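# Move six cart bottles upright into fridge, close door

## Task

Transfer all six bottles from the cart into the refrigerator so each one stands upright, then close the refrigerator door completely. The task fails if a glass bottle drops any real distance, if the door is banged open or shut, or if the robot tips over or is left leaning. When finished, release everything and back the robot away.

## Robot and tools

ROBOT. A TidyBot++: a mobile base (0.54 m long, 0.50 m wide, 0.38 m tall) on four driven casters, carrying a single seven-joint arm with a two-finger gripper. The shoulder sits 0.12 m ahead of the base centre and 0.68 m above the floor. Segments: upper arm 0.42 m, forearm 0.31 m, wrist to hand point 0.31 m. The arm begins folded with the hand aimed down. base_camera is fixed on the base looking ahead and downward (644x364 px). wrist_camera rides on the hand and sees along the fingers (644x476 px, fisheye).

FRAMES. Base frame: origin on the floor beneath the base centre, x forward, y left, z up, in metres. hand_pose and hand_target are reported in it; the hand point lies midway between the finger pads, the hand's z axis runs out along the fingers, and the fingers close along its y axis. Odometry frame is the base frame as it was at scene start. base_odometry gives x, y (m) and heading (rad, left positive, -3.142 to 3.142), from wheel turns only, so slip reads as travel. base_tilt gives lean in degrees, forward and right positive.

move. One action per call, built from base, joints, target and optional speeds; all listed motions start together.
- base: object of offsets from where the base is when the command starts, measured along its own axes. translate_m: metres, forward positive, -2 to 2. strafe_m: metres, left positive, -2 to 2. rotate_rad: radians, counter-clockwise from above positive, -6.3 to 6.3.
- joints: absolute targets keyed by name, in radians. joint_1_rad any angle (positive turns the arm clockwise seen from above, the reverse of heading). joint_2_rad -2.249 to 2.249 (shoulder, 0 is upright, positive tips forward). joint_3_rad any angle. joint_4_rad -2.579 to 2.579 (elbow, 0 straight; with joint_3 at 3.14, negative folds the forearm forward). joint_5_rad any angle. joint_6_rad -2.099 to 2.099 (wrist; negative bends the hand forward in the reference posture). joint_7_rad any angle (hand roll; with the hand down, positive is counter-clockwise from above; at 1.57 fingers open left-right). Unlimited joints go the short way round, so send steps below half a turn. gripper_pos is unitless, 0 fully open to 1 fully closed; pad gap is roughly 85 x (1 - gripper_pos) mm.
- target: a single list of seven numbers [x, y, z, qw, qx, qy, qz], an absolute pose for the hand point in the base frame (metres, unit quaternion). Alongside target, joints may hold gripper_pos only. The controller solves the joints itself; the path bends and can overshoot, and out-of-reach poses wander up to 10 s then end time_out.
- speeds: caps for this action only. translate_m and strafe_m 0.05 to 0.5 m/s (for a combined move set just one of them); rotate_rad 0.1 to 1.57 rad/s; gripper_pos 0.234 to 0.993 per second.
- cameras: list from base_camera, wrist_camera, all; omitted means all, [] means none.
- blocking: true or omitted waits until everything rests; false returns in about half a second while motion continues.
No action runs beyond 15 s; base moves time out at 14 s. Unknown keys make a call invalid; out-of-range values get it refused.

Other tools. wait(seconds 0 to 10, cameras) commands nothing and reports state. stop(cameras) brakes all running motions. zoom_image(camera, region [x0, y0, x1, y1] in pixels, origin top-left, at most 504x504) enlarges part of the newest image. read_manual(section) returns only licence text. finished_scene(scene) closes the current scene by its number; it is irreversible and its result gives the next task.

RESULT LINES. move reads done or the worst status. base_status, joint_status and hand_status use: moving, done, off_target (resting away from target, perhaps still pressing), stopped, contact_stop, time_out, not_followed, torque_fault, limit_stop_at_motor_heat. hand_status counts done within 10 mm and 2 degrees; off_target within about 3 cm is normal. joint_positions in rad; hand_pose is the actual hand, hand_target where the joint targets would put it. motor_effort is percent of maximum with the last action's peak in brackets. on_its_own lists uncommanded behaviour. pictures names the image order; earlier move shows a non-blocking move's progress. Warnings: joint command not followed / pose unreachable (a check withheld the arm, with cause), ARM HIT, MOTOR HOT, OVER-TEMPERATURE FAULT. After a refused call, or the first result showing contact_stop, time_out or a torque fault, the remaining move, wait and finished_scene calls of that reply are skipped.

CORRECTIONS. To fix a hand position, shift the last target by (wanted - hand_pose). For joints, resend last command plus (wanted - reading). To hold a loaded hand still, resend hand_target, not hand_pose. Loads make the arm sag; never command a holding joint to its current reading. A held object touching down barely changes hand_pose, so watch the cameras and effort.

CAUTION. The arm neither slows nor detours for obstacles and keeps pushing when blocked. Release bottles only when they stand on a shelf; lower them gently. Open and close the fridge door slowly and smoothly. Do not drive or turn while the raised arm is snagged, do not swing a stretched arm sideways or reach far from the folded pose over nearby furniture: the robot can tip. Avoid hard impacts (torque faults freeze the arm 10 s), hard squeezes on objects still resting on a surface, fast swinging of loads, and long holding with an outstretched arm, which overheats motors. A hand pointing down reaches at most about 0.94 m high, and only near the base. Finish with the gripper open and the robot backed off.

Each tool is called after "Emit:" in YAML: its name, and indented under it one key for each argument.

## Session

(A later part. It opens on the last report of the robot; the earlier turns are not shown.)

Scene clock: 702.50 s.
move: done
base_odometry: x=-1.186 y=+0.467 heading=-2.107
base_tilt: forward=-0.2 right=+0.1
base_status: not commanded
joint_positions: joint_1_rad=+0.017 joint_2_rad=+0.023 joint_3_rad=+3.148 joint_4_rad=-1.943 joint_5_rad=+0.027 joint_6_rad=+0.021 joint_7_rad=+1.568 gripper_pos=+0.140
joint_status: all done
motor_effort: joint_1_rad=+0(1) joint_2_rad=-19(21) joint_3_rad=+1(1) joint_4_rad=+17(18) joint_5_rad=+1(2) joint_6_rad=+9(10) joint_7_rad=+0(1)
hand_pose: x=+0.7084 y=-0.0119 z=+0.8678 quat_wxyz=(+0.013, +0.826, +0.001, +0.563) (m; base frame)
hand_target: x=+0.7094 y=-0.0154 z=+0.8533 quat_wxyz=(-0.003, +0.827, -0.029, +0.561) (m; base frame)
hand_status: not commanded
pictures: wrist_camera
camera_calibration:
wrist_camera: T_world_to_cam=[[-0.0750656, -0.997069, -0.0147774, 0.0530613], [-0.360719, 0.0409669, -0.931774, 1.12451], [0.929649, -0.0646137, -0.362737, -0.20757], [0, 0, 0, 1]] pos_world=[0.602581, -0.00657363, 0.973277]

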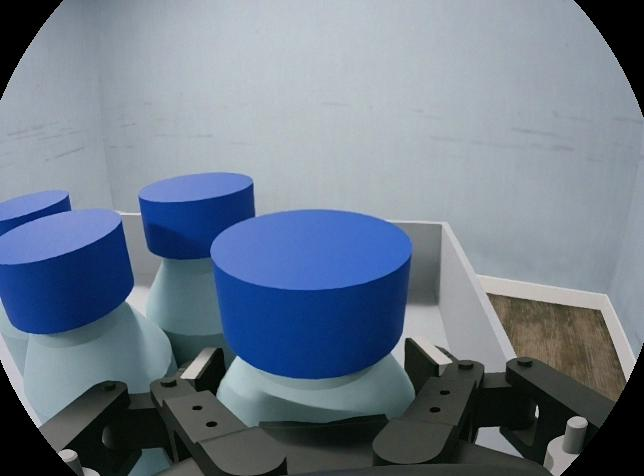

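Emit:
move:
  joints: {"gripper_pos":0.275}
  speeds: {"gripper_pos":0.234}
  cameras: []

Emit:
move:
  joints: {"joint_2_rad":-0.03,"joint_4_rad":-1.75,"joint_6_rad":-0.2}
  cameras: []

Emit:
move:
  joints: {"joint_2_rad":-0.06,"joint_4_rad":-1.4,"joint_6_rad":-0.56}
  cameras: ["wrist_camera"]

Emit:
move:
  base: {"translate_m":-0.35}
  speeds: {"translate_m":0.3}
  cameras: []

Scene clock: 712.77 s.
move: off_target
base_odometry: x=-1.186 y=+0.467 heading=-2.107
base_tilt: forward=-0.2 right=+0.1
base_status: not commanded
joint_positions: joint_1_rad=+0.017 joint_2_rad=+0.023 joint_3_rad=+3.148 joint_4_rad=-1.943 joint_5_rad=+0.027 joint_6_rad=+0.022 joint_7_rad=+1.568 gripper_pos=+0.229
joint_status: gripper_pos off_target (ended at +0.229, target +0.275)
motor_effort: joint_1_rad=+0(1) joint_2_rad=-17(20) joint_3_rad=+1(1) joint_4_rad=+17(17) joint_5_rad=+1(2) joint_6_rad=+8(9) joint_7_rad=+1(1)
hand_pose: x=+0.7085 y=-0.0120 z=+0.8681 quat_wxyz=(+0.013, +0.826, +0.001, +0.564) (m; base frame)
hand_target: x=+0.7094 y=-0.0154 z=+0.8533 quat_wxyz=(-0.003, +0.827, -0.029, +0.561) (m; base frame)
hand_status: not commanded
pictures: none
No camera images: "cameras" was empty.

Scene clock: 714.30 s.
move: off_target
base_odometry: x=-1.186 y=+0.467 heading=-2.107
base_tilt: forward=-0.2 right=+0.1
base_status: not commanded
joint_positions: joint_1_rad=+0.017 joint_2_rad=+0.003 joint_3_rad=+3.148 joint_4_rad=-1.815 joint_5_rad=+0.027 joint_6_rad=-0.163 joint_7_rad=+1.568 gripper_pos=+0.229
joint_status: joint_4_rad off_target (ended at -1.815, target -1.750); the others done
motor_effort: joint_1_rad=+0(1) joint_2_rad=-22(24) joint_3_rad=+1(1) joint_4_rad=+20(21) joint_5_rad=+1(2) joint_6_rad=+11(13) joint_7_rad=+1(1)
hand_pose: x=+0.7106 y=-0.0136 z=+0.9017 quat_wxyz=(+0.015, +0.836, -0.001, +0.548) (m; base frame)
hand_target: x=+0.7096 y=-0.0155 z=+0.9491 quat_wxyz=(-0.004, +0.819, -0.028, +0.574) (m; base frame)
hand_status: not commanded
pictures: none
No camera images: "cameras" was empty.

Scene clock: 716.07 s.
move: off_target
base_odometry: x=-1.186 y=+0.467 heading=-2.107
base_tilt: forward=-0.2 right=+0.1
base_status: not commanded
joint_positions: joint_1_rad=+0.017 joint_2_rad=-0.032 joint_3_rad=+3.148 joint_4_rad=-1.464 joint_5_rad=+0.027 joint_6_rad=-0.520 joint_7_rad=+1.568 gripper_pos=+0.229
joint_status: joint_4_rad off_target (ended at -1.464, target -1.400); the others done
motor_effort: joint_1_rad=+0(1) joint_2_rad=-22(25) joint_3_rad=+0(1) joint_4_rad=+21(22) joint_5_rad=+0(2) joint_6_rad=+11(13) joint_7_rad=+0(1)
hand_pose: x=+0.7057 y=-0.0164 z=+1.0299 quat_wxyz=(+0.018, +0.828, -0.005, +0.560) (m; base frame)
hand_target: x=+0.6943 y=-0.0152 z=+1.0731 quat_wxyz=(-0.004, +0.813, -0.028, +0.582) (m; base frame)
hand_status: not commanded
pictures: wrist_camera
camera_calibration:
wrist_camera: T_world_to_cam=[[-0.0896419, -0.995892, -0.0127873, 0.0590647], [-0.367296, 0.0449895, -0.929015, 1.27659], [0.925774, -0.078582, -0.36982, -0.136754], [0, 0, 0, 1]] pos_world=[0.600784, -0.00935756, 1.13615]

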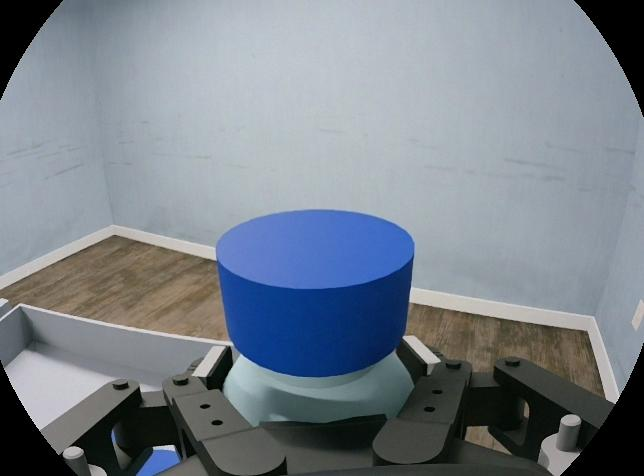

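Scene clock: 718.17 s.
move: done
base_odometry: x=-1.007 y=+0.768 heading=-2.107
base_tilt: forward=-0.2 right=+0.1
base_status: done
joint_positions: joint_1_rad=+0.017 joint_2_rad=-0.043 joint_3_rad=+3.148 joint_4_rad=-1.464 joint_5_rad=+0.027 joint_6_rad=-0.526 joint_7_rad=+1.568 gripper_pos=+0.229
joint_status: not commanded
motor_effort: joint_1_rad=+0(3) joint_2_rad=-21(27) joint_3_rad=+1(3) joint_4_rad=+21(22) joint_5_rad=+1(2) joint_6_rad=+12(12) joint_7_rad=+0(1)
hand_pose: x=+0.7010 y=-0.0170 z=+1.0352 quat_wxyz=(+0.018, +0.827, -0.005, +0.563) (m; base frame)
hand_target: x=+0.6943 y=-0.0152 z=+1.0731 quat_wxyz=(-0.004, +0.813, -0.028, +0.582) (m; base frame)
hand_status: not commanded
pictures: none
No camera images: "cameras" was empty.

Emit:
move:
  base: {"translate_m":-0.157,"strafe_m":0.788,"rotate_rad":1.014}
  speeds: {"rotate_rad":0.8}
  cameras: []

Emit:
move:
  base: {"translate_m":0.874,"strafe_m":-0.487}
  cameras: []

Emit:
move:
  base: {"translate_m":0.270,"strafe_m":-0.355}
  speeds: {"translate_m":0.3}
  joints: {"joint_2_rad":0.29,"joint_4_rad":-0.84,"joint_6_rad":-0.74}

Scene clock: 735.00 s.
move: done
base_odometry: x=-0.250 y=+0.500 heading=-1.093
base_tilt: forward=-0.2 right=+0.1
base_status: done
joint_positions: joint_1_rad=+0.022 joint_2_rad=-0.043 joint_3_rad=+3.149 joint_4_rad=-1.464 joint_5_rad=+0.027 joint_6_rad=-0.526 joint_7_rad=+1.568 gripper_pos=+0.229
joint_status: not commanded
motor_effort: joint_1_rad=+0(4) joint_2_rad=-20(23) joint_3_rad=+1(4) joint_4_rad=+21(21) joint_5_rad=+0(2) joint_6_rad=+11(12) joint_7_rad=+0(1)
hand_pose: x=+0.7009 y=-0.0204 z=+1.0352 quat_wxyz=(+0.020, +0.827, -0.008, +0.562) (m; base frame)
hand_target: x=+0.6943 y=-0.0152 z=+1.0731 quat_wxyz=(-0.004, +0.813, -0.028, +0.582) (m; base frame)
hand_status: not commanded
pictures: none
No camera images: "cameras" was empty.

Scene clock: 738.37 s.
move: done
base_odometry: x=-0.279 y=-0.500 heading=-1.092
base_tilt: forward=-0.2 right=+0.1
base_status: done
joint_positions: joint_1_rad=+0.022 joint_2_rad=-0.044 joint_3_rad=+3.149 joint_4_rad=-1.464 joint_5_rad=+0.027 joint_6_rad=-0.527 joint_7_rad=+1.568 gripper_pos=+0.229
joint_status: not commanded
motor_effort: joint_1_rad=+0(1) joint_2_rad=-21(24) joint_3_rad=+0(2) joint_4_rad=+21(21) joint_5_rad=+1(2) joint_6_rad=+11(12) joint_7_rad=+0(1)
hand_pose: x=+0.7004 y=-0.0204 z=+1.0356 quat_wxyz=(+0.020, +0.826, -0.008, +0.563) (m; base frame)
hand_target: x=+0.6943 y=-0.0152 z=+1.0731 quat_wxyz=(-0.004, +0.813, -0.028, +0.582) (m; base frame)
hand_status: not commanded
pictures: none
No camera images: "cameras" was empty.

Scene clock: 740.80 s.
move: off_target
base_odometry: x=-0.470 y=-0.903 heading=-1.091
base_tilt: forward=-0.2 right=+0.1
base_status: done
joint_positions: joint_1_rad=+0.022 joint_2_rad=+0.285 joint_3_rad=+3.149 joint_4_rad=-0.909 joint_5_rad=+0.027 joint_6_rad=-0.702 joint_7_rad=+1.568 gripper_pos=+0.229
joint_status: joint_4_rad off_target (ended at -0.909, target -0.840); the others done
motor_effort: joint_1_rad=+0(3) joint_2_rad=-32(35) joint_3_rad=+0(4) joint_4_rad=+20(22) joint_5_rad=+1(3) joint_6_rad=+12(13) joint_7_rad=+0(1)
hand_pose: x=+0.8244 y=-0.0240 z=+1.1017 quat_wxyz=(+0.022, +0.812, -0.009, +0.583) (m; base frame)
hand_target: x=+0.8210 y=-0.0173 z=+1.1274 quat_wxyz=(-0.003, +0.804, -0.027, +0.594) (m; base frame)
hand_status: not commanded
pictures: base_camera, wrist_camera
camera_calibration:
wrist_camera: T_world_to_cam=[[-0.0999599, -0.994868, -0.0156461, 0.0747517], [-0.313852, 0.0464487, -0.948335, 1.3645], [0.944195, -0.0898849, -0.316884, -0.294416], [0, 0, 0, 1]] pos_world=[0.713709, -0.0154746, 1.20187]

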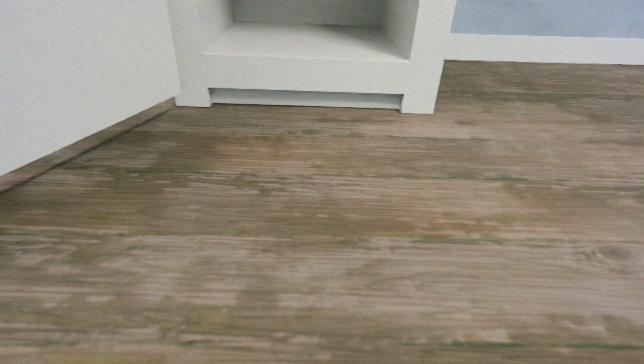

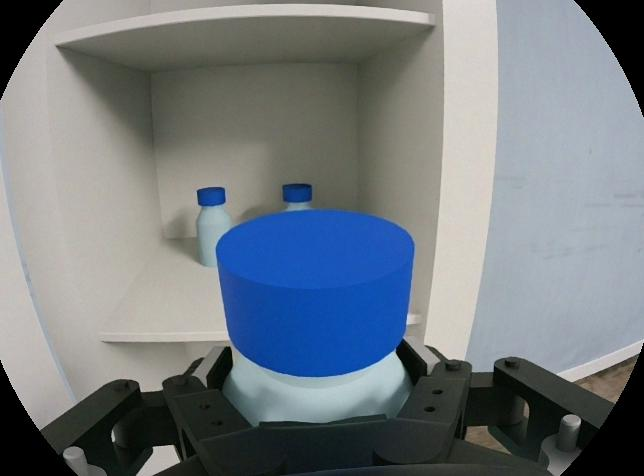

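Emit:
move:
  base: {"translate_m":0.365,"strafe_m":-0.015}
  speeds: {"translate_m":0.25}
  joints: {"joint_2_rad":0.33,"joint_4_rad":-0.85,"joint_6_rad":-0.69}

Emit:
move:
  joints: {"joint_2_rad":0.42,"joint_4_rad":-0.87,"joint_6_rad":-0.57}
  cameras: []

Emit:
move:
  joints: {"joint_2_rad":0.45,"joint_6_rad":-0.525}
  cameras: ["wrist_camera"]

Scene clock: 753.63 s.
move: done
base_odometry: x=-0.315 y=-1.235 heading=-1.092
base_tilt: forward=-0.2 right=+0.1
base_status: done
joint_positions: joint_1_rad=+0.022 joint_2_rad=+0.332 joint_3_rad=+3.149 joint_4_rad=-0.908 joint_5_rad=+0.027 joint_6_rad=-0.701 joint_7_rad=+1.568 gripper_pos=+0.229
joint_status: all done
motor_effort: joint_1_rad=+1(2) joint_2_rad=-34(37) joint_3_rad=+1(2) joint_4_rad=+20(21) joint_5_rad=+1(2) joint_6_rad=+11(13) joint_7_rad=+0(1)
hand_pose: x=+0.8433 y=-0.0244 z=+1.0690 quat_wxyz=(+0.022, +0.825, -0.009, +0.564) (m; base frame)
hand_target: x=+0.8433 y=-0.0177 z=+1.1078 quat_wxyz=(-0.003, +0.804, -0.027, +0.594) (m; base frame)
hand_status: not commanded
pictures: base_camera, wrist_camera
camera_calibration:
wrist_camera: T_world_to_cam=[[-0.100574, -0.994856, -0.012091, 0.072437], [-0.356466, 0.0473771, -0.933106, 1.35911], [0.928879, -0.0895359, -0.359398, -0.264354], [0, 0, 0, 1]] pos_world=[0.737313, -0.0159952, 1.17406]

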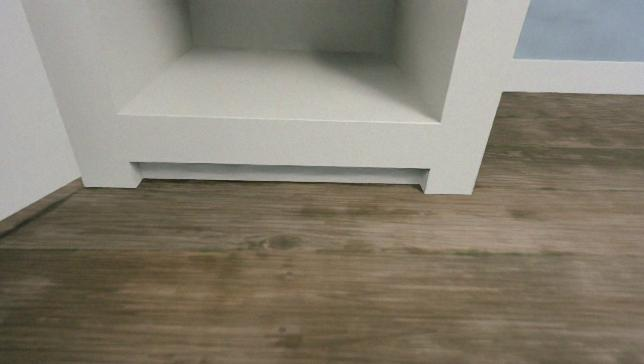

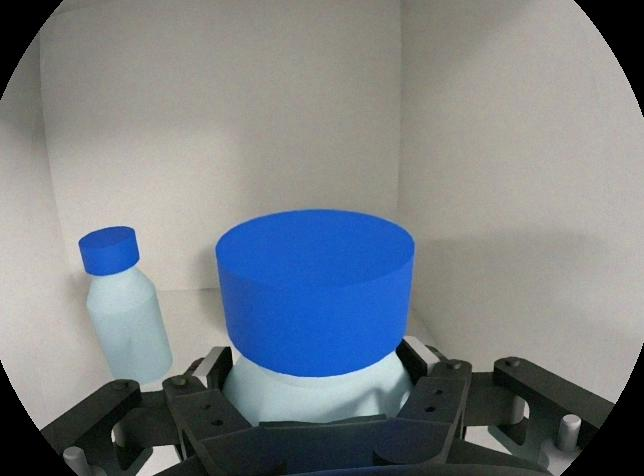

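Scene clock: 754.67 s.
move: done
base_odometry: x=-0.315 y=-1.235 heading=-1.092
base_tilt: forward=-0.2 right=+0.1
base_status: not commanded
joint_positions: joint_1_rad=+0.022 joint_2_rad=+0.424 joint_3_rad=+3.149 joint_4_rad=-0.908 joint_5_rad=+0.027 joint_6_rad=-0.623 joint_7_rad=+1.568 gripper_pos=+0.229
joint_status: all done
motor_effort: joint_1_rad=+0(1) joint_2_rad=-37(40) joint_3_rad=+1(1) joint_4_rad=+20(22) joint_5_rad=+0(2) joint_6_rad=+11(13) joint_7_rad=+0(1)
hand_pose: x=+0.8857 y=-0.0248 z=+1.0234 quat_wxyz=(+0.021, +0.829, -0.008, +0.559) (m; base frame)
hand_target: x=+0.8908 y=-0.0187 z=+1.0643 quat_wxyz=(-0.003, +0.801, -0.026, +0.598) (m; base frame)
hand_status: not commanded
pictures: none
No camera images: "cameras" was empty.

Scene clock: 755.37 s.
move: done
base_odometry: x=-0.315 y=-1.235 heading=-1.092
base_tilt: forward=-0.2 right=+0.1
base_status: not commanded
joint_positions: joint_1_rad=+0.022 joint_2_rad=+0.440 joint_3_rad=+3.149 joint_4_rad=-0.908 joint_5_rad=+0.027 joint_6_rad=-0.579 joint_7_rad=+1.568 gripper_pos=+0.229
joint_status: all done
motor_effort: joint_1_rad=+0(0) joint_2_rad=-37(38) joint_3_rad=+0(1) joint_4_rad=+21(21) joint_5_rad=+1(2) joint_6_rad=+12(12) joint_7_rad=+0(1)
hand_pose: x=+0.8961 y=-0.0247 z=+1.0235 quat_wxyz=(+0.021, +0.821, -0.007, +0.570) (m; base frame)
hand_target: x=+0.9061 y=-0.0190 z=+1.0544 quat_wxyz=(-0.003, +0.797, -0.026, +0.604) (m; base frame)
hand_status: not commanded
pictures: wrist_camera
camera_calibration:
wrist_camera: T_world_to_cam=[[-0.0968857, -0.99523, -0.011433, 0.0728722], [-0.343434, 0.0442104, -0.938136, 1.32892], [0.934166, -0.0869655, -0.346079, -0.348037], [0, 0, 0, 1]] pos_world=[0.78858, -0.0164946, 1.12709]

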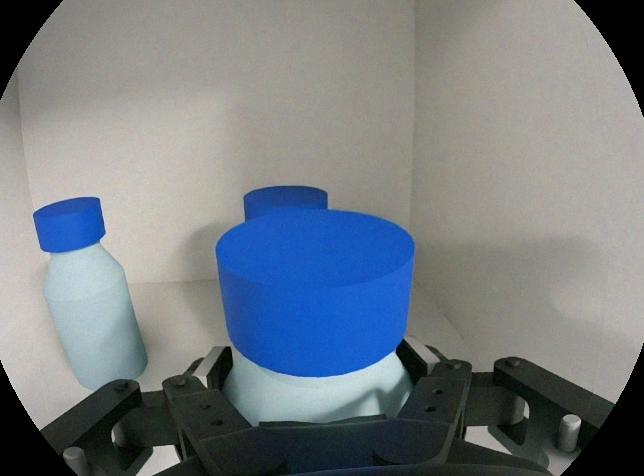

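Emit:
move:
  joints: {"joint_2_rad":0.468,"joint_6_rad":-0.515}
  cameras: []

Emit:
move:
  joints: {"joint_2_rad":0.483,"joint_6_rad":-0.50}
  cameras: []

Emit:
move:
  joints: {"joint_2_rad":0.491,"joint_6_rad":-0.492}
  cameras: []

Scene clock: 761.03 s.
move: done
base_odometry: x=-0.315 y=-1.235 heading=-1.092
base_tilt: forward=-0.2 right=+0.1
base_status: not commanded
joint_positions: joint_1_rad=+0.022 joint_2_rad=+0.456 joint_3_rad=+3.149 joint_4_rad=-0.908 joint_5_rad=+0.027 joint_6_rad=-0.571 joint_7_rad=+1.568 gripper_pos=+0.229
joint_status: all done
motor_effort: joint_1_rad=+0(0) joint_2_rad=-38(39) joint_3_rad=+0(1) joint_4_rad=+21(21) joint_5_rad=+2(2) joint_6_rad=+12(12) joint_7_rad=+1(1)
hand_pose: x=+0.9025 y=-0.0248 z=+1.0132 quat_wxyz=(+0.021, +0.823, -0.007, +0.567) (m; base frame)
hand_target: x=+0.9135 y=-0.0191 z=+1.0431 quat_wxyz=(-0.002, +0.799, -0.026, +0.601) (m; base frame)
hand_status: not commanded
pictures: none
No camera images: "cameras" was empty.

Scene clock: 761.70 s.
move: done
base_odometry: x=-0.315 y=-1.235 heading=-1.092
base_tilt: forward=-0.2 right=+0.1
base_status: not commanded
joint_positions: joint_1_rad=+0.022 joint_2_rad=+0.470 joint_3_rad=+3.149 joint_4_rad=-0.908 joint_5_rad=+0.027 joint_6_rad=-0.557 joint_7_rad=+1.568 gripper_pos=+0.229
joint_status: all done
motor_effort: joint_1_rad=+0(0) joint_2_rad=-38(40) joint_3_rad=+0(1) joint_4_rad=+21(21) joint_5_rad=+2(2) joint_6_rad=+11(12) joint_7_rad=+0(1)
hand_pose: x=+0.9087 y=-0.0248 z=+1.0065 quat_wxyz=(+0.021, +0.823, -0.007, +0.567) (m; base frame)
hand_target: x=+0.9202 y=-0.0193 z=+1.0356 quat_wxyz=(-0.002, +0.799, -0.026, +0.601) (m; base frame)
hand_status: not commanded
pictures: none
No camera images: "cameras" was empty.

Scene clock: 762.20 s.
move: done
base_odometry: x=-0.315 y=-1.235 heading=-1.092
base_tilt: forward=-0.2 right=+0.1
base_status: not commanded
joint_positions: joint_1_rad=+0.022 joint_2_rad=+0.476 joint_3_rad=+3.149 joint_4_rad=-0.908 joint_5_rad=+0.027 joint_6_rad=-0.550 joint_7_rad=+1.568 gripper_pos=+0.229
joint_status: all done
motor_effort: joint_1_rad=+0(1) joint_2_rad=-38(39) joint_3_rad=+0(0) joint_4_rad=+21(21) joint_5_rad=+1(2) joint_6_rad=+11(12) joint_7_rad=+0(1)
hand_pose: x=+0.9114 y=-0.0248 z=+1.0037 quat_wxyz=(+0.021, +0.823, -0.006, +0.568) (m; base frame)
hand_target: x=+0.9237 y=-0.0193 z=+1.0316 quat_wxyz=(-0.002, +0.799, -0.026, +0.601) (m; base frame)
hand_status: not commanded
pictures: none
No camera images: "cameras" was empty.

Emit:
move:
  joints: {"joint_2_rad":0.499,"joint_6_rad":-0.49}
  cameras: []

Emit:
move:
  joints: {"joint_2_rad":0.507,"joint_6_rad":-0.487}
  cameras: []

Scene clock: 766.23 s.
move: done
base_odometry: x=-0.315 y=-1.235 heading=-1.092
base_tilt: forward=-0.2 right=+0.1
base_status: not commanded
joint_positions: joint_1_rad=+0.022 joint_2_rad=+0.480 joint_3_rad=+3.149 joint_4_rad=-0.908 joint_5_rad=+0.027 joint_6_rad=-0.546 joint_7_rad=+1.568 gripper_pos=+0.229
joint_status: all done
motor_effort: joint_1_rad=+0(1) joint_2_rad=-39(39) joint_3_rad=+0(1) joint_4_rad=+21(21) joint_5_rad=+1(2) joint_6_rad=+11(12) joint_7_rad=+0(1)
hand_pose: x=+0.9130 y=-0.0249 z=+1.0015 quat_wxyz=(+0.021, +0.823, -0.006, +0.567) (m; base frame)
hand_target: x=+0.9266 y=-0.0194 z=+1.0257 quat_wxyz=(-0.002, +0.801, -0.026, +0.598) (m; base frame)
hand_status: not commanded
pictures: none
No camera images: "cameras" was empty.

Scene clock: 766.73 s.
move: done
base_odometry: x=-0.315 y=-1.235 heading=-1.092
base_tilt: forward=-0.2 right=+0.1
base_status: not commanded
joint_positions: joint_1_rad=+0.022 joint_2_rad=+0.482 joint_3_rad=+3.149 joint_4_rad=-0.908 joint_5_rad=+0.027 joint_6_rad=-0.541 joint_7_rad=+1.568 gripper_pos=+0.229
joint_status: all done
motor_effort: joint_1_rad=+0(0) joint_2_rad=-37(39) joint_3_rad=+0(1) joint_4_rad=+20(20) joint_5_rad=+2(2) joint_6_rad=+11(11) joint_7_rad=+0(1)
hand_pose: x=+0.9144 y=-0.0248 z=+1.0015 quat_wxyz=(+0.021, +0.822, -0.006, +0.569) (m; base frame)
hand_target: x=+0.9296 y=-0.0194 z=+1.0201 quat_wxyz=(-0.002, +0.802, -0.026, +0.596) (m; base frame)
hand_status: not commanded
pictures: none
No camera images: "cameras" was empty.

Contact. Release and back out.

Emit:
move:
  joints: {"gripper_pos":0.12}
  speeds: {"gripper_pos":0.234}
  cameras: ["wrist_camera"]

Emit:
move:
  base: {"translate_m":-0.4}
  speeds: {"translate_m":0.3}
  cameras: ["wrist_camera"]

Scene clock: 772.70 s.
move: done
base_odometry: x=-0.315 y=-1.235 heading=-1.092
base_tilt: forward=-0.2 right=+0.1
base_status: not commanded
joint_positions: joint_1_rad=+0.022 joint_2_rad=+0.483 joint_3_rad=+3.149 joint_4_rad=-0.908 joint_5_rad=+0.027 joint_6_rad=-0.527 joint_7_rad=+1.568 gripper_pos=+0.120
joint_status: all done
motor_effort: joint_1_rad=+0(0) joint_2_rad=-35(38) joint_3_rad=+0(1) joint_4_rad=+18(20) joint_5_rad=+1(1) joint_6_rad=+8(11) joint_7_rad=+1(1)
hand_pose: x=+0.9159 y=-0.0248 z=+1.0052 quat_wxyz=(+0.021, +0.818, -0.006, +0.574) (m; base frame)
hand_target: x=+0.9296 y=-0.0194 z=+1.0201 quat_wxyz=(-0.002, +0.802, -0.026, +0.596) (m; base frame)
hand_status: not commanded
pictures: wrist_camera
camera_calibration:
wrist_camera: T_world_to_cam=[[-0.0952183, -0.99539, -0.011504, 0.0730747], [-0.334586, 0.0428862, -0.941389, 1.31367], [0.937542, -0.0857883, -0.337127, -0.384984], [0, 0, 0, 1]] pos_world=[0.807433, -0.0166277, 1.10773]

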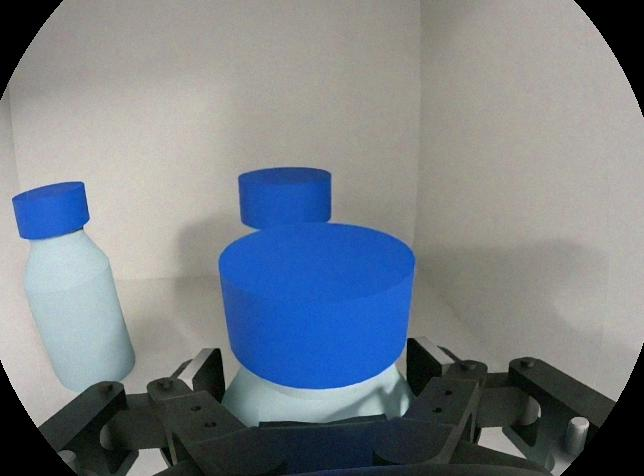

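Scene clock: 775.00 s.
move: done
base_odometry: x=-0.500 y=-0.880 heading=-1.091
base_tilt: forward=-0.2 right=+0.1
base_status: done
joint_positions: joint_1_rad=+0.022 joint_2_rad=+0.492 joint_3_rad=+3.149 joint_4_rad=-0.907 joint_5_rad=+0.027 joint_6_rad=-0.525 joint_7_rad=+1.568 gripper_pos=+0.120
joint_status: not commanded
motor_effort: joint_1_rad=+0(3) joint_2_rad=-35(40) joint_3_rad=+0(1) joint_4_rad=+18(19) joint_5_rad=+2(2) joint_6_rad=+9(10) joint_7_rad=+0(1)
hand_pose: x=+0.9192 y=-0.0246 z=+0.9984 quat_wxyz=(+0.021, +0.820, -0.006, +0.571) (m; base frame)
hand_target: x=+0.9296 y=-0.0194 z=+1.0201 quat_wxyz=(-0.002, +0.802, -0.026, +0.596) (m; base frame)
hand_status: not commanded
pictures: wrist_camera
camera_calibration:
wrist_camera: T_world_to_cam=[[-0.0949654, -0.99542, -0.0109608, 0.0726913], [-0.341241, 0.0428947, -0.938996, 1.31207], [0.935166, -0.0854319, -0.343752, -0.381575], [0, 0, 0, 1]] pos_world=[0.811472, -0.0165212, 1.10166]

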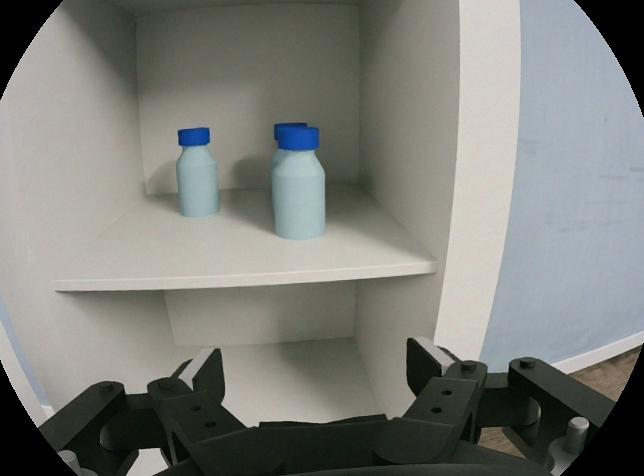

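Emit:
move:
  base: {"translate_m":-0.28,"strafe_m":0.393}
  joints: {"joint_1_rad":0.02,"joint_2_rad":-0.01,"joint_3_rad":3.15,"joint_4_rad":-1.97,"joint_6_rad":0.06,"joint_7_rad":1.53,"gripper_pos":0.14}
  cameras: []

Emit:
move:
  base: {"translate_m":-0.83,"strafe_m":0.465}
  cameras: []

Emit:
move:
  base: {"translate_m":-0.474,"strafe_m":-0.581,"rotate_rad":-1.015}
  speeds: {"rotate_rad":1.0}
  cameras: ["wrist_camera"]

Scene clock: 786.13 s.
move: done
base_odometry: x=-0.280 y=-0.450 heading=-1.091
base_tilt: forward=-0.2 right=+0.1
base_status: done
joint_positions: joint_1_rad=+0.018 joint_2_rad=+0.009 joint_3_rad=+3.148 joint_4_rad=-1.938 joint_5_rad=+0.027 joint_6_rad=+0.014 joint_7_rad=+1.568 gripper_pos=+0.140
joint_status: all done
motor_effort: joint_1_rad=+0(4) joint_2_rad=-19(38) joint_3_rad=+1(3) joint_4_rad=+17(19) joint_5_rad=+1(2) joint_6_rad=+9(10) joint_7_rad=+1(2)
hand_pose: x=+0.7061 y=-0.0130 z=+0.8765 quat_wxyz=(+0.014, +0.823, +0.000, +0.568) (m; base frame)
hand_target: x=+0.7001 y=-0.0152 z=+0.8826 quat_wxyz=(-0.004, +0.813, -0.028, +0.582) (m; base frame)
hand_status: not commanded
pictures: none
No camera images: "cameras" was empty.

Scene clock: 789.40 s.
move: done
base_odometry: x=-0.251 y=+0.502 heading=-1.091
base_tilt: forward=-0.2 right=+0.1
base_status: done
joint_positions: joint_1_rad=+0.018 joint_2_rad=-0.001 joint_3_rad=+3.149 joint_4_rad=-1.941 joint_5_rad=+0.027 joint_6_rad=+0.019 joint_7_rad=+1.568 gripper_pos=+0.140
joint_status: not commanded
motor_effort: joint_1_rad=+0(1) joint_2_rad=-19(22) joint_3_rad=+0(1) joint_4_rad=+17(18) joint_5_rad=+1(2) joint_6_rad=+8(10) joint_7_rad=+1(1)
hand_pose: x=+0.7040 y=-0.0130 z=+0.8825 quat_wxyz=(+0.014, +0.819, +0.000, +0.573) (m; base frame)
hand_target: x=+0.7001 y=-0.0152 z=+0.8826 quat_wxyz=(-0.004, +0.813, -0.028, +0.582) (m; base frame)
hand_status: not commanded
pictures: none
No camera images: "cameras" was empty.

Scene clock: 792.33 s.
move: done
base_odometry: x=-0.985 y=+0.654 heading=-2.107
base_tilt: forward=-0.2 right=+0.1
base_status: done
joint_positions: joint_1_rad=+0.017 joint_2_rad=-0.001 joint_3_rad=+3.148 joint_4_rad=-1.941 joint_5_rad=+0.027 joint_6_rad=+0.020 joint_7_rad=+1.568 gripper_pos=+0.140
joint_status: not commanded
motor_effort: joint_1_rad=+0(3) joint_2_rad=-18(21) joint_3_rad=+1(4) joint_4_rad=+17(17) joint_5_rad=+1(2) joint_6_rad=+9(9) joint_7_rad=+0(1)
hand_pose: x=+0.7041 y=-0.0122 z=+0.8828 quat_wxyz=(+0.014, +0.819, +0.001, +0.574) (m; base frame)
hand_target: x=+0.7001 y=-0.0152 z=+0.8826 quat_wxyz=(-0.004, +0.813, -0.028, +0.582) (m; base frame)
hand_status: not commanded
pictures: wrist_camera
camera_calibration:
wrist_camera: T_world_to_cam=[[-0.0753223, -0.997027, -0.0162158, 0.0541131], [-0.337265, 0.0407761, -0.940526, 1.1282], [0.938392, -0.0653736, -0.339333, -0.224995], [0, 0, 0, 1]] pos_world=[0.595711, -0.00675997, 0.985628]

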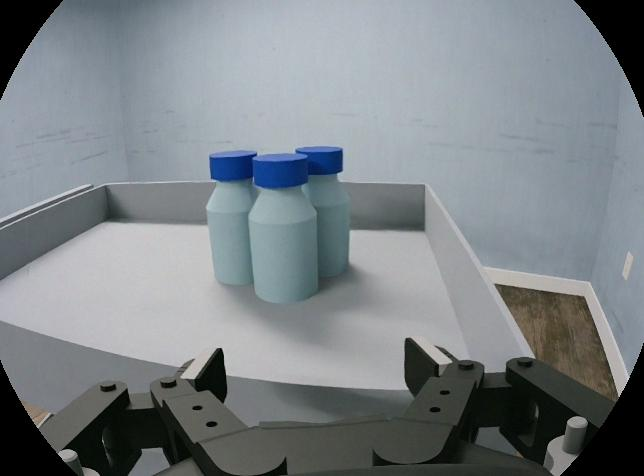

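Emit:
move:
  base: {"translate_m":0.264,"strafe_m":0.012}
  speeds: {"translate_m":0.15}
  cameras: ["wrist_camera"]

Emit:
move:
  joints: {"joint_2_rad":0.042}
  cameras: ["wrist_camera"]

Scene clock: 801.67 s.
move: done
base_odometry: x=-1.110 y=+0.421 heading=-2.107
base_tilt: forward=-0.2 right=+0.1
base_status: done
joint_positions: joint_1_rad=+0.017 joint_2_rad=-0.007 joint_3_rad=+3.148 joint_4_rad=-1.942 joint_5_rad=+0.027 joint_6_rad=+0.022 joint_7_rad=+1.568 gripper_pos=+0.140
joint_status: not commanded
motor_effort: joint_1_rad=+0(2) joint_2_rad=-18(21) joint_3_rad=+1(3) joint_4_rad=+17(18) joint_5_rad=+1(2) joint_6_rad=+9(9) joint_7_rad=+0(1)
hand_pose: x=+0.7031 y=-0.0119 z=+0.8860 quat_wxyz=(+0.013, +0.817, +0.001, +0.576) (m; base frame)
hand_target: x=+0.7001 y=-0.0152 z=+0.8826 quat_wxyz=(-0.004, +0.813, -0.028, +0.582) (m; base frame)
hand_status: not commanded
pictures: wrist_camera
camera_calibration:
wrist_camera: T_world_to_cam=[[-0.074639, -0.997072, -0.0165982, 0.0542846], [-0.331275, 0.040491, -0.942665, 1.12846], [0.940578, -0.064861, -0.333327, -0.229741], [0, 0, 0, 1]] pos_world=[0.593971, -0.00646804, 0.98808]

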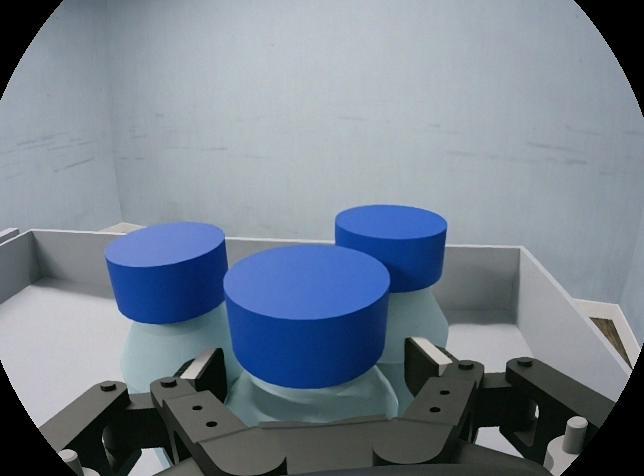

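Scene clock: 802.43 s.
move: done
base_odometry: x=-1.110 y=+0.421 heading=-2.107
base_tilt: forward=-0.2 right=+0.1
base_status: not commanded
joint_positions: joint_1_rad=+0.017 joint_2_rad=+0.011 joint_3_rad=+3.148 joint_4_rad=-1.942 joint_5_rad=+0.027 joint_6_rad=+0.028 joint_7_rad=+1.568 gripper_pos=+0.140
joint_status: all done
motor_effort: joint_1_rad=+0(1) joint_2_rad=-18(19) joint_3_rad=+1(1) joint_4_rad=+16(17) joint_5_rad=+0(2) joint_6_rad=+8(9) joint_7_rad=+1(1)
hand_pose: x=+0.7073 y=-0.0119 z=+0.8770 quat_wxyz=(+0.013, +0.821, +0.001, +0.571) (m; base frame)
hand_target: x=+0.7098 y=-0.0154 z=+0.8521 quat_wxyz=(-0.003, +0.828, -0.029, +0.560) (m; base frame)
hand_status: not commanded
pictures: wrist_camera
camera_calibration:
wrist_camera: T_world_to_cam=[[-0.0746959, -0.99708, -0.0159005, 0.053853], [-0.34298, 0.04066, -0.938462, 1.12599], [0.936368, -0.0646457, -0.345015, -0.223476], [0, 0, 0, 1]] pos_world=[0.599471, -0.00653384, 0.980456]

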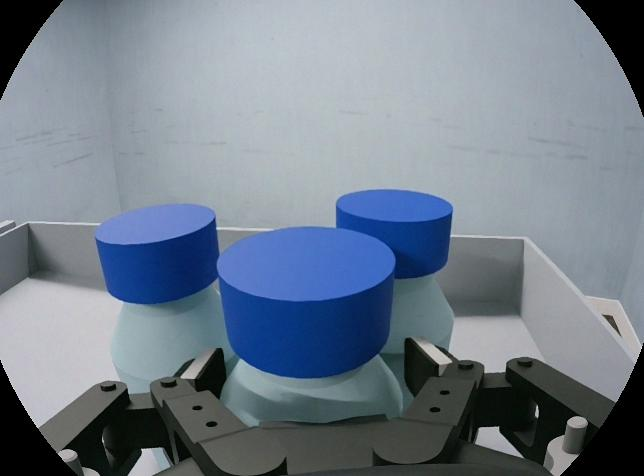

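Emit:
move:
  base: {"translate_m":0.008,"strafe_m":0.001}
  speeds: {"translate_m":0.1}
  joints: {"joint_2_rad":0.057}
  cameras: ["wrist_camera"]

Emit:
move:
  joints: {"gripper_pos":0.275}
  speeds: {"gripper_pos":0.234}
  cameras: ["wrist_camera"]

Emit:
move:
  joints: {"joint_2_rad":-0.03,"joint_4_rad":-1.75,"joint_6_rad":-0.2}
  cameras: []

Emit:
move:
  joints: {"joint_2_rad":-0.06,"joint_4_rad":-1.4,"joint_6_rad":-0.56}
  cameras: ["wrist_camera"]

Emit:
move:
  base: {"translate_m":-0.35}
  speeds: {"translate_m":0.3}
  cameras: ["wrist_camera"]

Scene clock: 821.60 s.
move: done
base_odometry: x=-1.114 y=+0.413 heading=-2.107
base_tilt: forward=-0.2 right=+0.1
base_status: done
joint_positions: joint_1_rad=+0.017 joint_2_rad=+0.030 joint_3_rad=+3.148 joint_4_rad=-1.945 joint_5_rad=+0.027 joint_6_rad=+0.029 joint_7_rad=+1.568 gripper_pos=+0.140
joint_status: all done
motor_effort: joint_1_rad=+0(1) joint_2_rad=-20(21) joint_3_rad=+0(2) joint_4_rad=+17(18) joint_5_rad=+1(1) joint_6_rad=+9(9) joint_7_rad=+0(1)
hand_pose: x=+0.7103 y=-0.0120 z=+0.8644 quat_wxyz=(+0.013, +0.827, +0.001, +0.562) (m; base frame)
hand_target: x=+0.7123 y=-0.0154 z=+0.8433 quat_wxyz=(-0.003, +0.832, -0.029, +0.554) (m; base frame)
hand_status: not commanded
pictures: wrist_camera
camera_calibration:
wrist_camera: T_world_to_cam=[[-0.075001, -0.997075, -0.0146942, 0.053011], [-0.362733, 0.0410054, -0.93099, 1.12273], [0.92887, -0.0644952, -0.364748, -0.208307], [0, 0, 0, 1]] pos_world=[0.604717, -0.00661681, 0.970051]

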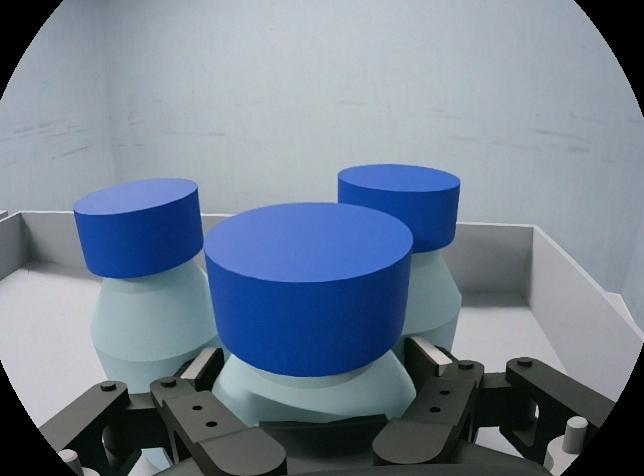

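Scene clock: 822.50 s.
move: off_target
base_odometry: x=-1.114 y=+0.413 heading=-2.107
base_tilt: forward=-0.2 right=+0.1
base_status: not commanded
joint_positions: joint_1_rad=+0.017 joint_2_rad=+0.030 joint_3_rad=+3.148 joint_4_rad=-1.945 joint_5_rad=+0.027 joint_6_rad=+0.029 joint_7_rad=+1.568 gripper_pos=+0.226
joint_status: gripper_pos off_target (ended at +0.226, target +0.275)
motor_effort: joint_1_rad=-1(1) joint_2_rad=-16(20) joint_3_rad=+0(1) joint_4_rad=+16(17) joint_5_rad=+1(2) joint_6_rad=+7(9) joint_7_rad=+1(2)
hand_pose: x=+0.7104 y=-0.0120 z=+0.8645 quat_wxyz=(+0.013, +0.827, +0.001, +0.563) (m; base frame)
hand_target: x=+0.7123 y=-0.0154 z=+0.8433 quat_wxyz=(-0.003, +0.832, -0.029, +0.554) (m; base frame)
hand_status: not commanded
pictures: wrist_camera
camera_calibration:
wrist_camera: T_world_to_cam=[[-0.0749864, -0.997076, -0.0147171, 0.0530274], [-0.362393, 0.0409979, -0.931123, 1.12272], [0.929004, -0.0644882, -0.364408, -0.208695], [0, 0, 0, 1]] pos_world=[0.60472, -0.00661515, 0.970118]

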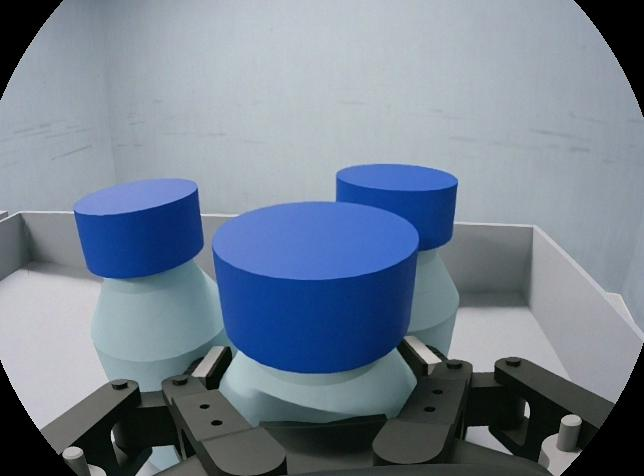

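Scene clock: 823.83 s.
move: off_target
base_odometry: x=-1.114 y=+0.413 heading=-2.107
base_tilt: forward=-0.2 right=+0.1
base_status: not commanded
joint_positions: joint_1_rad=+0.017 joint_2_rad=+0.015 joint_3_rad=+3.148 joint_4_rad=-1.828 joint_5_rad=+0.027 joint_6_rad=-0.171 joint_7_rad=+1.568 gripper_pos=+0.226
joint_status: joint_4_rad off_target (ended at -1.828, target -1.750); the others done
motor_effort: joint_1_rad=+0(1) joint_2_rad=-24(25) joint_3_rad=+1(2) joint_4_rad=+22(22) joint_5_rad=+0(2) joint_6_rad=+13(13) joint_7_rad=+0(1)
hand_pose: x=+0.7093 y=-0.0136 z=+0.8844 quat_wxyz=(+0.015, +0.845, -0.001, +0.534) (m; base frame)
hand_target: x=+0.7096 y=-0.0155 z=+0.9491 quat_wxyz=(-0.004, +0.819, -0.028, +0.574) (m; base frame)
hand_status: not commanded
pictures: none
No camera images: "cameras" was empty.

Scene clock: 825.60 s.
move: off_target
base_odometry: x=-1.114 y=+0.413 heading=-2.107
base_tilt: forward=-0.2 right=+0.1
base_status: not commanded
joint_positions: joint_1_rad=+0.017 joint_2_rad=-0.023 joint_3_rad=+3.148 joint_4_rad=-1.474 joint_5_rad=+0.027 joint_6_rad=-0.527 joint_7_rad=+1.568 gripper_pos=+0.226
joint_status: joint_4_rad off_target (ended at -1.474, target -1.400); the others done
motor_effort: joint_1_rad=+0(1) joint_2_rad=-22(26) joint_3_rad=+1(1) joint_4_rad=+22(24) joint_5_rad=+0(2) joint_6_rad=+13(14) joint_7_rad=+1(1)
hand_pose: x=+0.7071 y=-0.0165 z=+1.0171 quat_wxyz=(+0.018, +0.835, -0.005, +0.550) (m; base frame)
hand_target: x=+0.6943 y=-0.0152 z=+1.0731 quat_wxyz=(-0.004, +0.813, -0.028, +0.582) (m; base frame)
hand_status: not commanded
pictures: wrist_camera
camera_calibration:
wrist_camera: T_world_to_cam=[[-0.0901681, -0.995865, -0.0110934, 0.0575796], [-0.390222, 0.0455754, -0.919592, 1.27187], [0.916295, -0.078589, -0.392717, -0.112749], [0, 0, 0, 1]] pos_world=[0.604816, -0.00948551, 1.12597]

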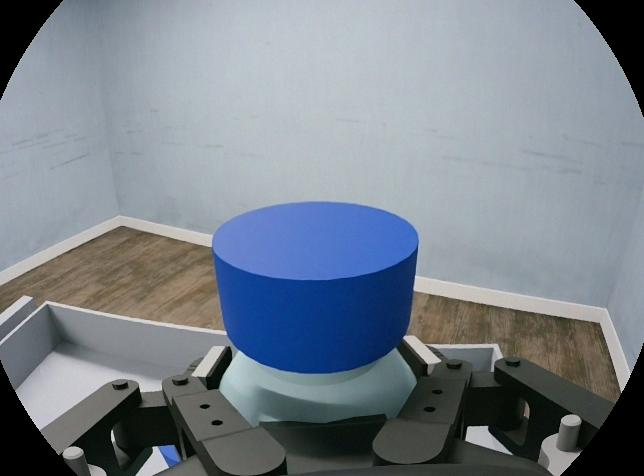

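Scene clock: 827.70 s.
move: done
base_odometry: x=-0.935 y=+0.714 heading=-2.107
base_tilt: forward=-0.2 right=+0.1
base_status: done
joint_positions: joint_1_rad=+0.017 joint_2_rad=-0.035 joint_3_rad=+3.148 joint_4_rad=-1.474 joint_5_rad=+0.027 joint_6_rad=-0.533 joint_7_rad=+1.568 gripper_pos=+0.226
joint_status: not commanded
motor_effort: joint_1_rad=+0(2) joint_2_rad=-23(28) joint_3_rad=+1(2) joint_4_rad=+22(23) joint_5_rad=+1(2) joint_6_rad=+13(13) joint_7_rad=+1(1)
hand_pose: x=+0.7025 y=-0.0169 z=+1.0221 quat_wxyz=(+0.018, +0.834, -0.005, +0.552) (m; base frame)
hand_target: x=+0.6943 y=-0.0152 z=+1.0731 quat_wxyz=(-0.004, +0.813, -0.028, +0.582) (m; base frame)
hand_status: not commanded
pictures: wrist_camera
camera_calibration:
wrist_camera: T_world_to_cam=[[-0.091033, -0.995781, -0.0115673, 0.0579027], [-0.385259, 0.0459262, -0.921665, 1.27334], [0.918308, -0.0794456, -0.387814, -0.113108], [0, 0, 0, 1]] pos_world=[0.599703, -0.00980706, 1.13039]

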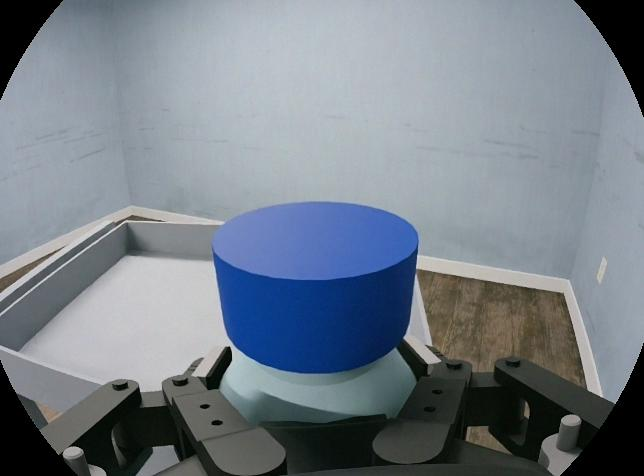

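Emit:
move:
  base: {"translate_m":-0.166,"strafe_m":0.698,"rotate_rad":1.014}
  speeds: {"rotate_rad":0.8}
  cameras: []

Emit:
move:
  base: {"translate_m":0.874,"strafe_m":-0.487}
  cameras: []

Emit:
move:
  base: {"translate_m":0.270,"strafe_m":-0.228}
  speeds: {"translate_m":0.3}
  joints: {"joint_2_rad":0.32,"joint_4_rad":-0.85,"joint_6_rad":-0.69}

Scene clock: 841.23 s.
move: done
base_odometry: x=-0.250 y=+0.500 heading=-1.093
base_tilt: forward=-0.2 right=+0.1
base_status: done
joint_positions: joint_1_rad=+0.016 joint_2_rad=-0.035 joint_3_rad=+3.145 joint_4_rad=-1.474 joint_5_rad=+0.027 joint_6_rad=-0.533 joint_7_rad=+1.568 gripper_pos=+0.226
joint_status: not commanded
motor_effort: joint_1_rad=+0(5) joint_2_rad=-23(25) joint_3_rad=+1(4) joint_4_rad=+22(23) joint_5_rad=+1(3) joint_6_rad=+13(13) joint_7_rad=+0(1)
hand_pose: x=+0.7025 y=-0.0144 z=+1.0221 quat_wxyz=(+0.017, +0.834, -0.003, +0.552) (m; base frame)
hand_target: x=+0.6943 y=-0.0152 z=+1.0731 quat_wxyz=(-0.004, +0.813, -0.028, +0.582) (m; base frame)
hand_status: not commanded
pictures: none
No camera images: "cameras" was empty.

Scene clock: 844.60 s.
move: done
base_odometry: x=-0.279 y=-0.500 heading=-1.092
base_tilt: forward=-0.2 right=+0.1
base_status: done
joint_positions: joint_1_rad=+0.016 joint_2_rad=-0.036 joint_3_rad=+3.145 joint_4_rad=-1.474 joint_5_rad=+0.027 joint_6_rad=-0.534 joint_7_rad=+1.568 gripper_pos=+0.226
joint_status: not commanded
motor_effort: joint_1_rad=+0(1) joint_2_rad=-22(26) joint_3_rad=+1(2) joint_4_rad=+22(23) joint_5_rad=+1(2) joint_6_rad=+13(13) joint_7_rad=+0(1)
hand_pose: x=+0.7020 y=-0.0144 z=+1.0226 quat_wxyz=(+0.017, +0.834, -0.003, +0.552) (m; base frame)
hand_target: x=+0.6943 y=-0.0152 z=+1.0731 quat_wxyz=(-0.004, +0.813, -0.028, +0.582) (m; base frame)
hand_status: not commanded
pictures: none
No camera images: "cameras" was empty.

Scene clock: 846.73 s.
move: off_target
base_odometry: x=-0.357 y=-0.845 heading=-1.091
base_tilt: forward=-0.2 right=+0.1
base_status: done
joint_positions: joint_1_rad=+0.017 joint_2_rad=+0.335 joint_3_rad=+3.145 joint_4_rad=-0.931 joint_5_rad=+0.027 joint_6_rad=-0.658 joint_7_rad=+1.568 gripper_pos=+0.226
joint_status: joint_4_rad off_target (ended at -0.931, target -0.850); the others done
motor_effort: joint_1_rad=+0(2) joint_2_rad=-35(39) joint_3_rad=+0(3) joint_4_rad=+21(23) joint_5_rad=+1(2) joint_6_rad=+12(14) joint_7_rad=+0(1)
hand_pose: x=+0.8491 y=-0.0180 z=+1.0663 quat_wxyz=(+0.018, +0.820, -0.005, +0.572) (m; base frame)
hand_target: x=+0.8390 y=-0.0176 z=+1.1150 quat_wxyz=(-0.003, +0.801, -0.027, +0.598) (m; base frame)
hand_status: not commanded
pictures: base_camera, wrist_camera
camera_calibration:
wrist_camera: T_world_to_cam=[[-0.0900067, -0.995839, -0.0142888, 0.0726527], [-0.340023, 0.0442109, -0.939377, 1.35102], [0.9361, -0.0796918, -0.342587, -0.293959], [0, 0, 0, 1]] pos_world=[0.741091, -0.0108054, 1.16945]

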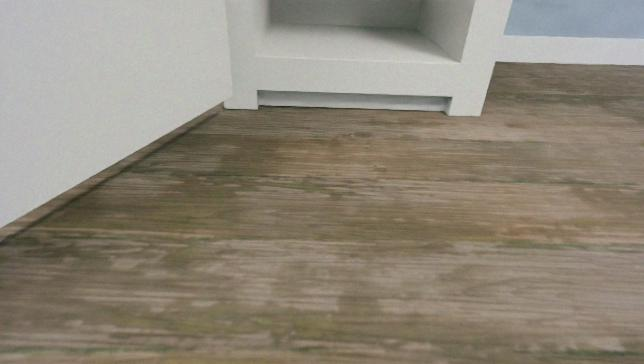

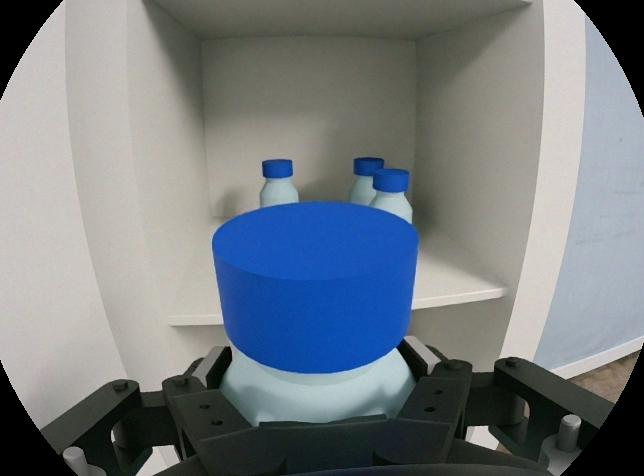

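Emit:
move:
  base: {"translate_m":0.365,"strafe_m":0.025}
  speeds: {"translate_m":0.25}

Emit:
move:
  joints: {"joint_2_rad":0.40,"joint_4_rad":-0.87,"joint_6_rad":-0.58}
  cameras: ["wrist_camera"]

Scene clock: 854.20 s.
move: done
base_odometry: x=-0.167 y=-1.158 heading=-1.091
base_tilt: forward=-0.2 right=+0.1
base_status: done
joint_positions: joint_1_rad=+0.017 joint_2_rad=+0.338 joint_3_rad=+3.145 joint_4_rad=-0.927 joint_5_rad=+0.027 joint_6_rad=-0.662 joint_7_rad=+1.568 gripper_pos=+0.226
joint_status: not commanded
motor_effort: joint_1_rad=+0(2) joint_2_rad=-35(39) joint_3_rad=+1(2) joint_4_rad=+21(23) joint_5_rad=+1(2) joint_6_rad=+13(14) joint_7_rad=+0(1)
hand_pose: x=+0.8500 y=-0.0181 z=+1.0648 quat_wxyz=(+0.018, +0.821, -0.005, +0.570) (m; base frame)
hand_target: x=+0.8390 y=-0.0176 z=+1.1150 quat_wxyz=(-0.003, +0.801, -0.027, +0.598) (m; base frame)
hand_status: not commanded
pictures: base_camera, wrist_camera
camera_calibration:
wrist_camera: T_world_to_cam=[[-0.0902095, -0.995824, -0.0140367, 0.0725499], [-0.34339, 0.0443306, -0.938146, 1.3515], [0.93485, -0.0798096, -0.345955, -0.290721], [0, 0, 0, 1]] pos_world=[0.742417, -0.0108682, 1.16834]

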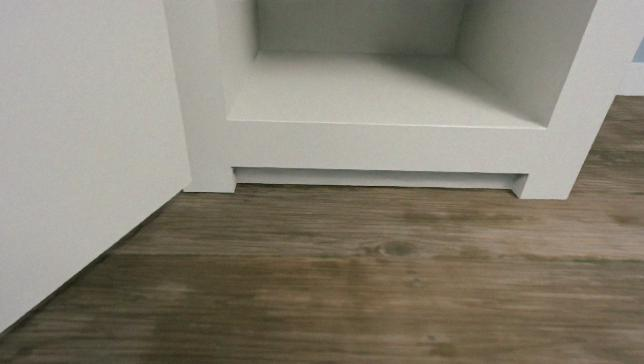

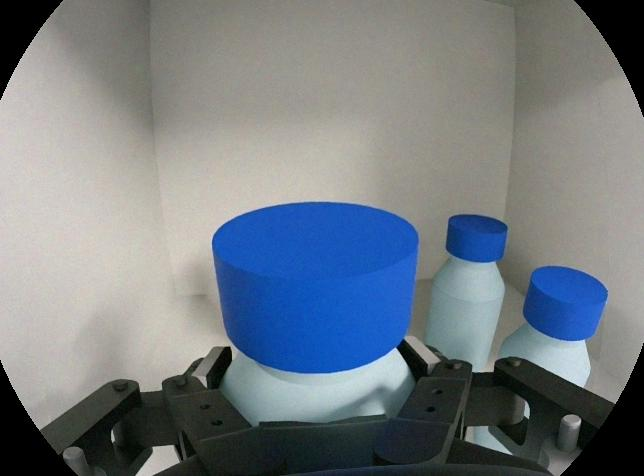

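Scene clock: 855.20 s.
move: done
base_odometry: x=-0.167 y=-1.158 heading=-1.091
base_tilt: forward=-0.2 right=+0.1
base_status: not commanded
joint_positions: joint_1_rad=+0.017 joint_2_rad=+0.412 joint_3_rad=+3.145 joint_4_rad=-0.927 joint_5_rad=+0.027 joint_6_rad=-0.626 joint_7_rad=+1.568 gripper_pos=+0.226
joint_status: all done
motor_effort: joint_1_rad=+0(1) joint_2_rad=-38(41) joint_3_rad=+0(1) joint_4_rad=+22(23) joint_5_rad=+1(2) joint_6_rad=+13(14) joint_7_rad=+1(1)
hand_pose: x=+0.8806 y=-0.0184 z=+1.0202 quat_wxyz=(+0.018, +0.832, -0.004, +0.555) (m; base frame)
hand_target: x=+0.8822 y=-0.0185 z=+1.0767 quat_wxyz=(-0.003, +0.798, -0.026, +0.602) (m; base frame)
hand_status: not commanded
pictures: wrist_camera
camera_calibration:
wrist_camera: T_world_to_cam=[[-0.0896985, -0.995909, -0.0108898, 0.0707549], [-0.378703, 0.0442171, -0.924461, 1.33732], [0.921161, -0.0787988, -0.38112, -0.286863], [0, 0, 0, 1]] pos_world=[0.77704, -0.0112713, 1.12774]

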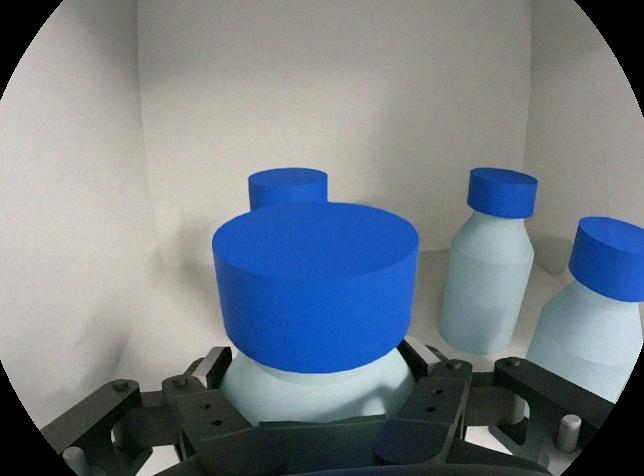

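Emit:
move:
  joints: {"joint_2_rad":0.45,"joint_6_rad":-0.517}
  cameras: []

Emit:
move:
  joints: {"joint_2_rad":0.468,"joint_6_rad":-0.502}
  cameras: []

Emit:
move:
  joints: {"joint_2_rad":0.48,"joint_6_rad":-0.49}
  cameras: []

Emit:
move:
  joints: {"joint_2_rad":0.488,"joint_6_rad":-0.484}
  cameras: []

Scene clock: 862.07 s.
move: done
base_odometry: x=-0.167 y=-1.158 heading=-1.091
base_tilt: forward=-0.2 right=+0.1
base_status: not commanded
joint_positions: joint_1_rad=+0.017 joint_2_rad=+0.455 joint_3_rad=+3.145 joint_4_rad=-0.927 joint_5_rad=+0.027 joint_6_rad=-0.577 joint_7_rad=+1.568 gripper_pos=+0.226
joint_status: all done
motor_effort: joint_1_rad=-1(1) joint_2_rad=-40(42) joint_3_rad=+0(0) joint_4_rad=+22(23) joint_5_rad=+0(2) joint_6_rad=+13(13) joint_7_rad=+1(1)
hand_pose: x=+0.9005 y=-0.0184 z=+1.0011 quat_wxyz=(+0.018, +0.830, -0.004, +0.557) (m; base frame)
hand_target: x=+0.9067 y=-0.0190 z=+1.0568 quat_wxyz=(-0.003, +0.794, -0.026, +0.607) (m; base frame)
hand_status: not commanded
pictures: none
No camera images: "cameras" was empty.

Scene clock: 862.67 s.
move: done
base_odometry: x=-0.167 y=-1.158 heading=-1.091
base_tilt: forward=-0.2 right=+0.1
base_status: not commanded
joint_positions: joint_1_rad=+0.017 joint_2_rad=+0.463 joint_3_rad=+3.145 joint_4_rad=-0.927 joint_5_rad=+0.027 joint_6_rad=-0.564 joint_7_rad=+1.568 gripper_pos=+0.226
joint_status: all done
motor_effort: joint_1_rad=+0(0) joint_2_rad=-39(41) joint_3_rad=+0(0) joint_4_rad=+22(22) joint_5_rad=+1(1) joint_6_rad=+12(14) joint_7_rad=+0(1)
hand_pose: x=+0.9048 y=-0.0184 z=+0.9984 quat_wxyz=(+0.018, +0.829, -0.003, +0.559) (m; base frame)
hand_target: x=+0.9146 y=-0.0191 z=+1.0470 quat_wxyz=(-0.003, +0.795, -0.026, +0.606) (m; base frame)
hand_status: not commanded
pictures: none
No camera images: "cameras" was empty.

Scene clock: 863.20 s.
move: done
base_odometry: x=-0.167 y=-1.158 heading=-1.091
base_tilt: forward=-0.2 right=+0.1
base_status: not commanded
joint_positions: joint_1_rad=+0.017 joint_2_rad=+0.468 joint_3_rad=+3.145 joint_4_rad=-0.927 joint_5_rad=+0.027 joint_6_rad=-0.550 joint_7_rad=+1.568 gripper_pos=+0.226
joint_status: all done
motor_effort: joint_1_rad=+0(0) joint_2_rad=-39(40) joint_3_rad=+1(1) joint_4_rad=+21(22) joint_5_rad=+1(1) joint_6_rad=+12(13) joint_7_rad=+0(1)
hand_pose: x=+0.9080 y=-0.0183 z=+0.9983 quat_wxyz=(+0.018, +0.826, -0.003, +0.563) (m; base frame)
hand_target: x=+0.9200 y=-0.0192 z=+1.0410 quat_wxyz=(-0.003, +0.795, -0.026, +0.606) (m; base frame)
hand_status: not commanded
pictures: none
No camera images: "cameras" was empty.

Scene clock: 863.70 s.
move: done
base_odometry: x=-0.167 y=-1.158 heading=-1.091
base_tilt: forward=-0.2 right=+0.1
base_status: not commanded
joint_positions: joint_1_rad=+0.017 joint_2_rad=+0.471 joint_3_rad=+3.145 joint_4_rad=-0.927 joint_5_rad=+0.027 joint_6_rad=-0.543 joint_7_rad=+1.568 gripper_pos=+0.226
joint_status: all done
motor_effort: joint_1_rad=+0(1) joint_2_rad=-39(40) joint_3_rad=+0(1) joint_4_rad=+21(21) joint_5_rad=+1(2) joint_6_rad=+12(12) joint_7_rad=+1(1)
hand_pose: x=+0.9097 y=-0.0183 z=+0.9982 quat_wxyz=(+0.018, +0.825, -0.003, +0.565) (m; base frame)
hand_target: x=+0.9233 y=-0.0193 z=+1.0364 quat_wxyz=(-0.002, +0.796, -0.026, +0.605) (m; base frame)
hand_status: not commanded
pictures: none
No camera images: "cameras" was empty.


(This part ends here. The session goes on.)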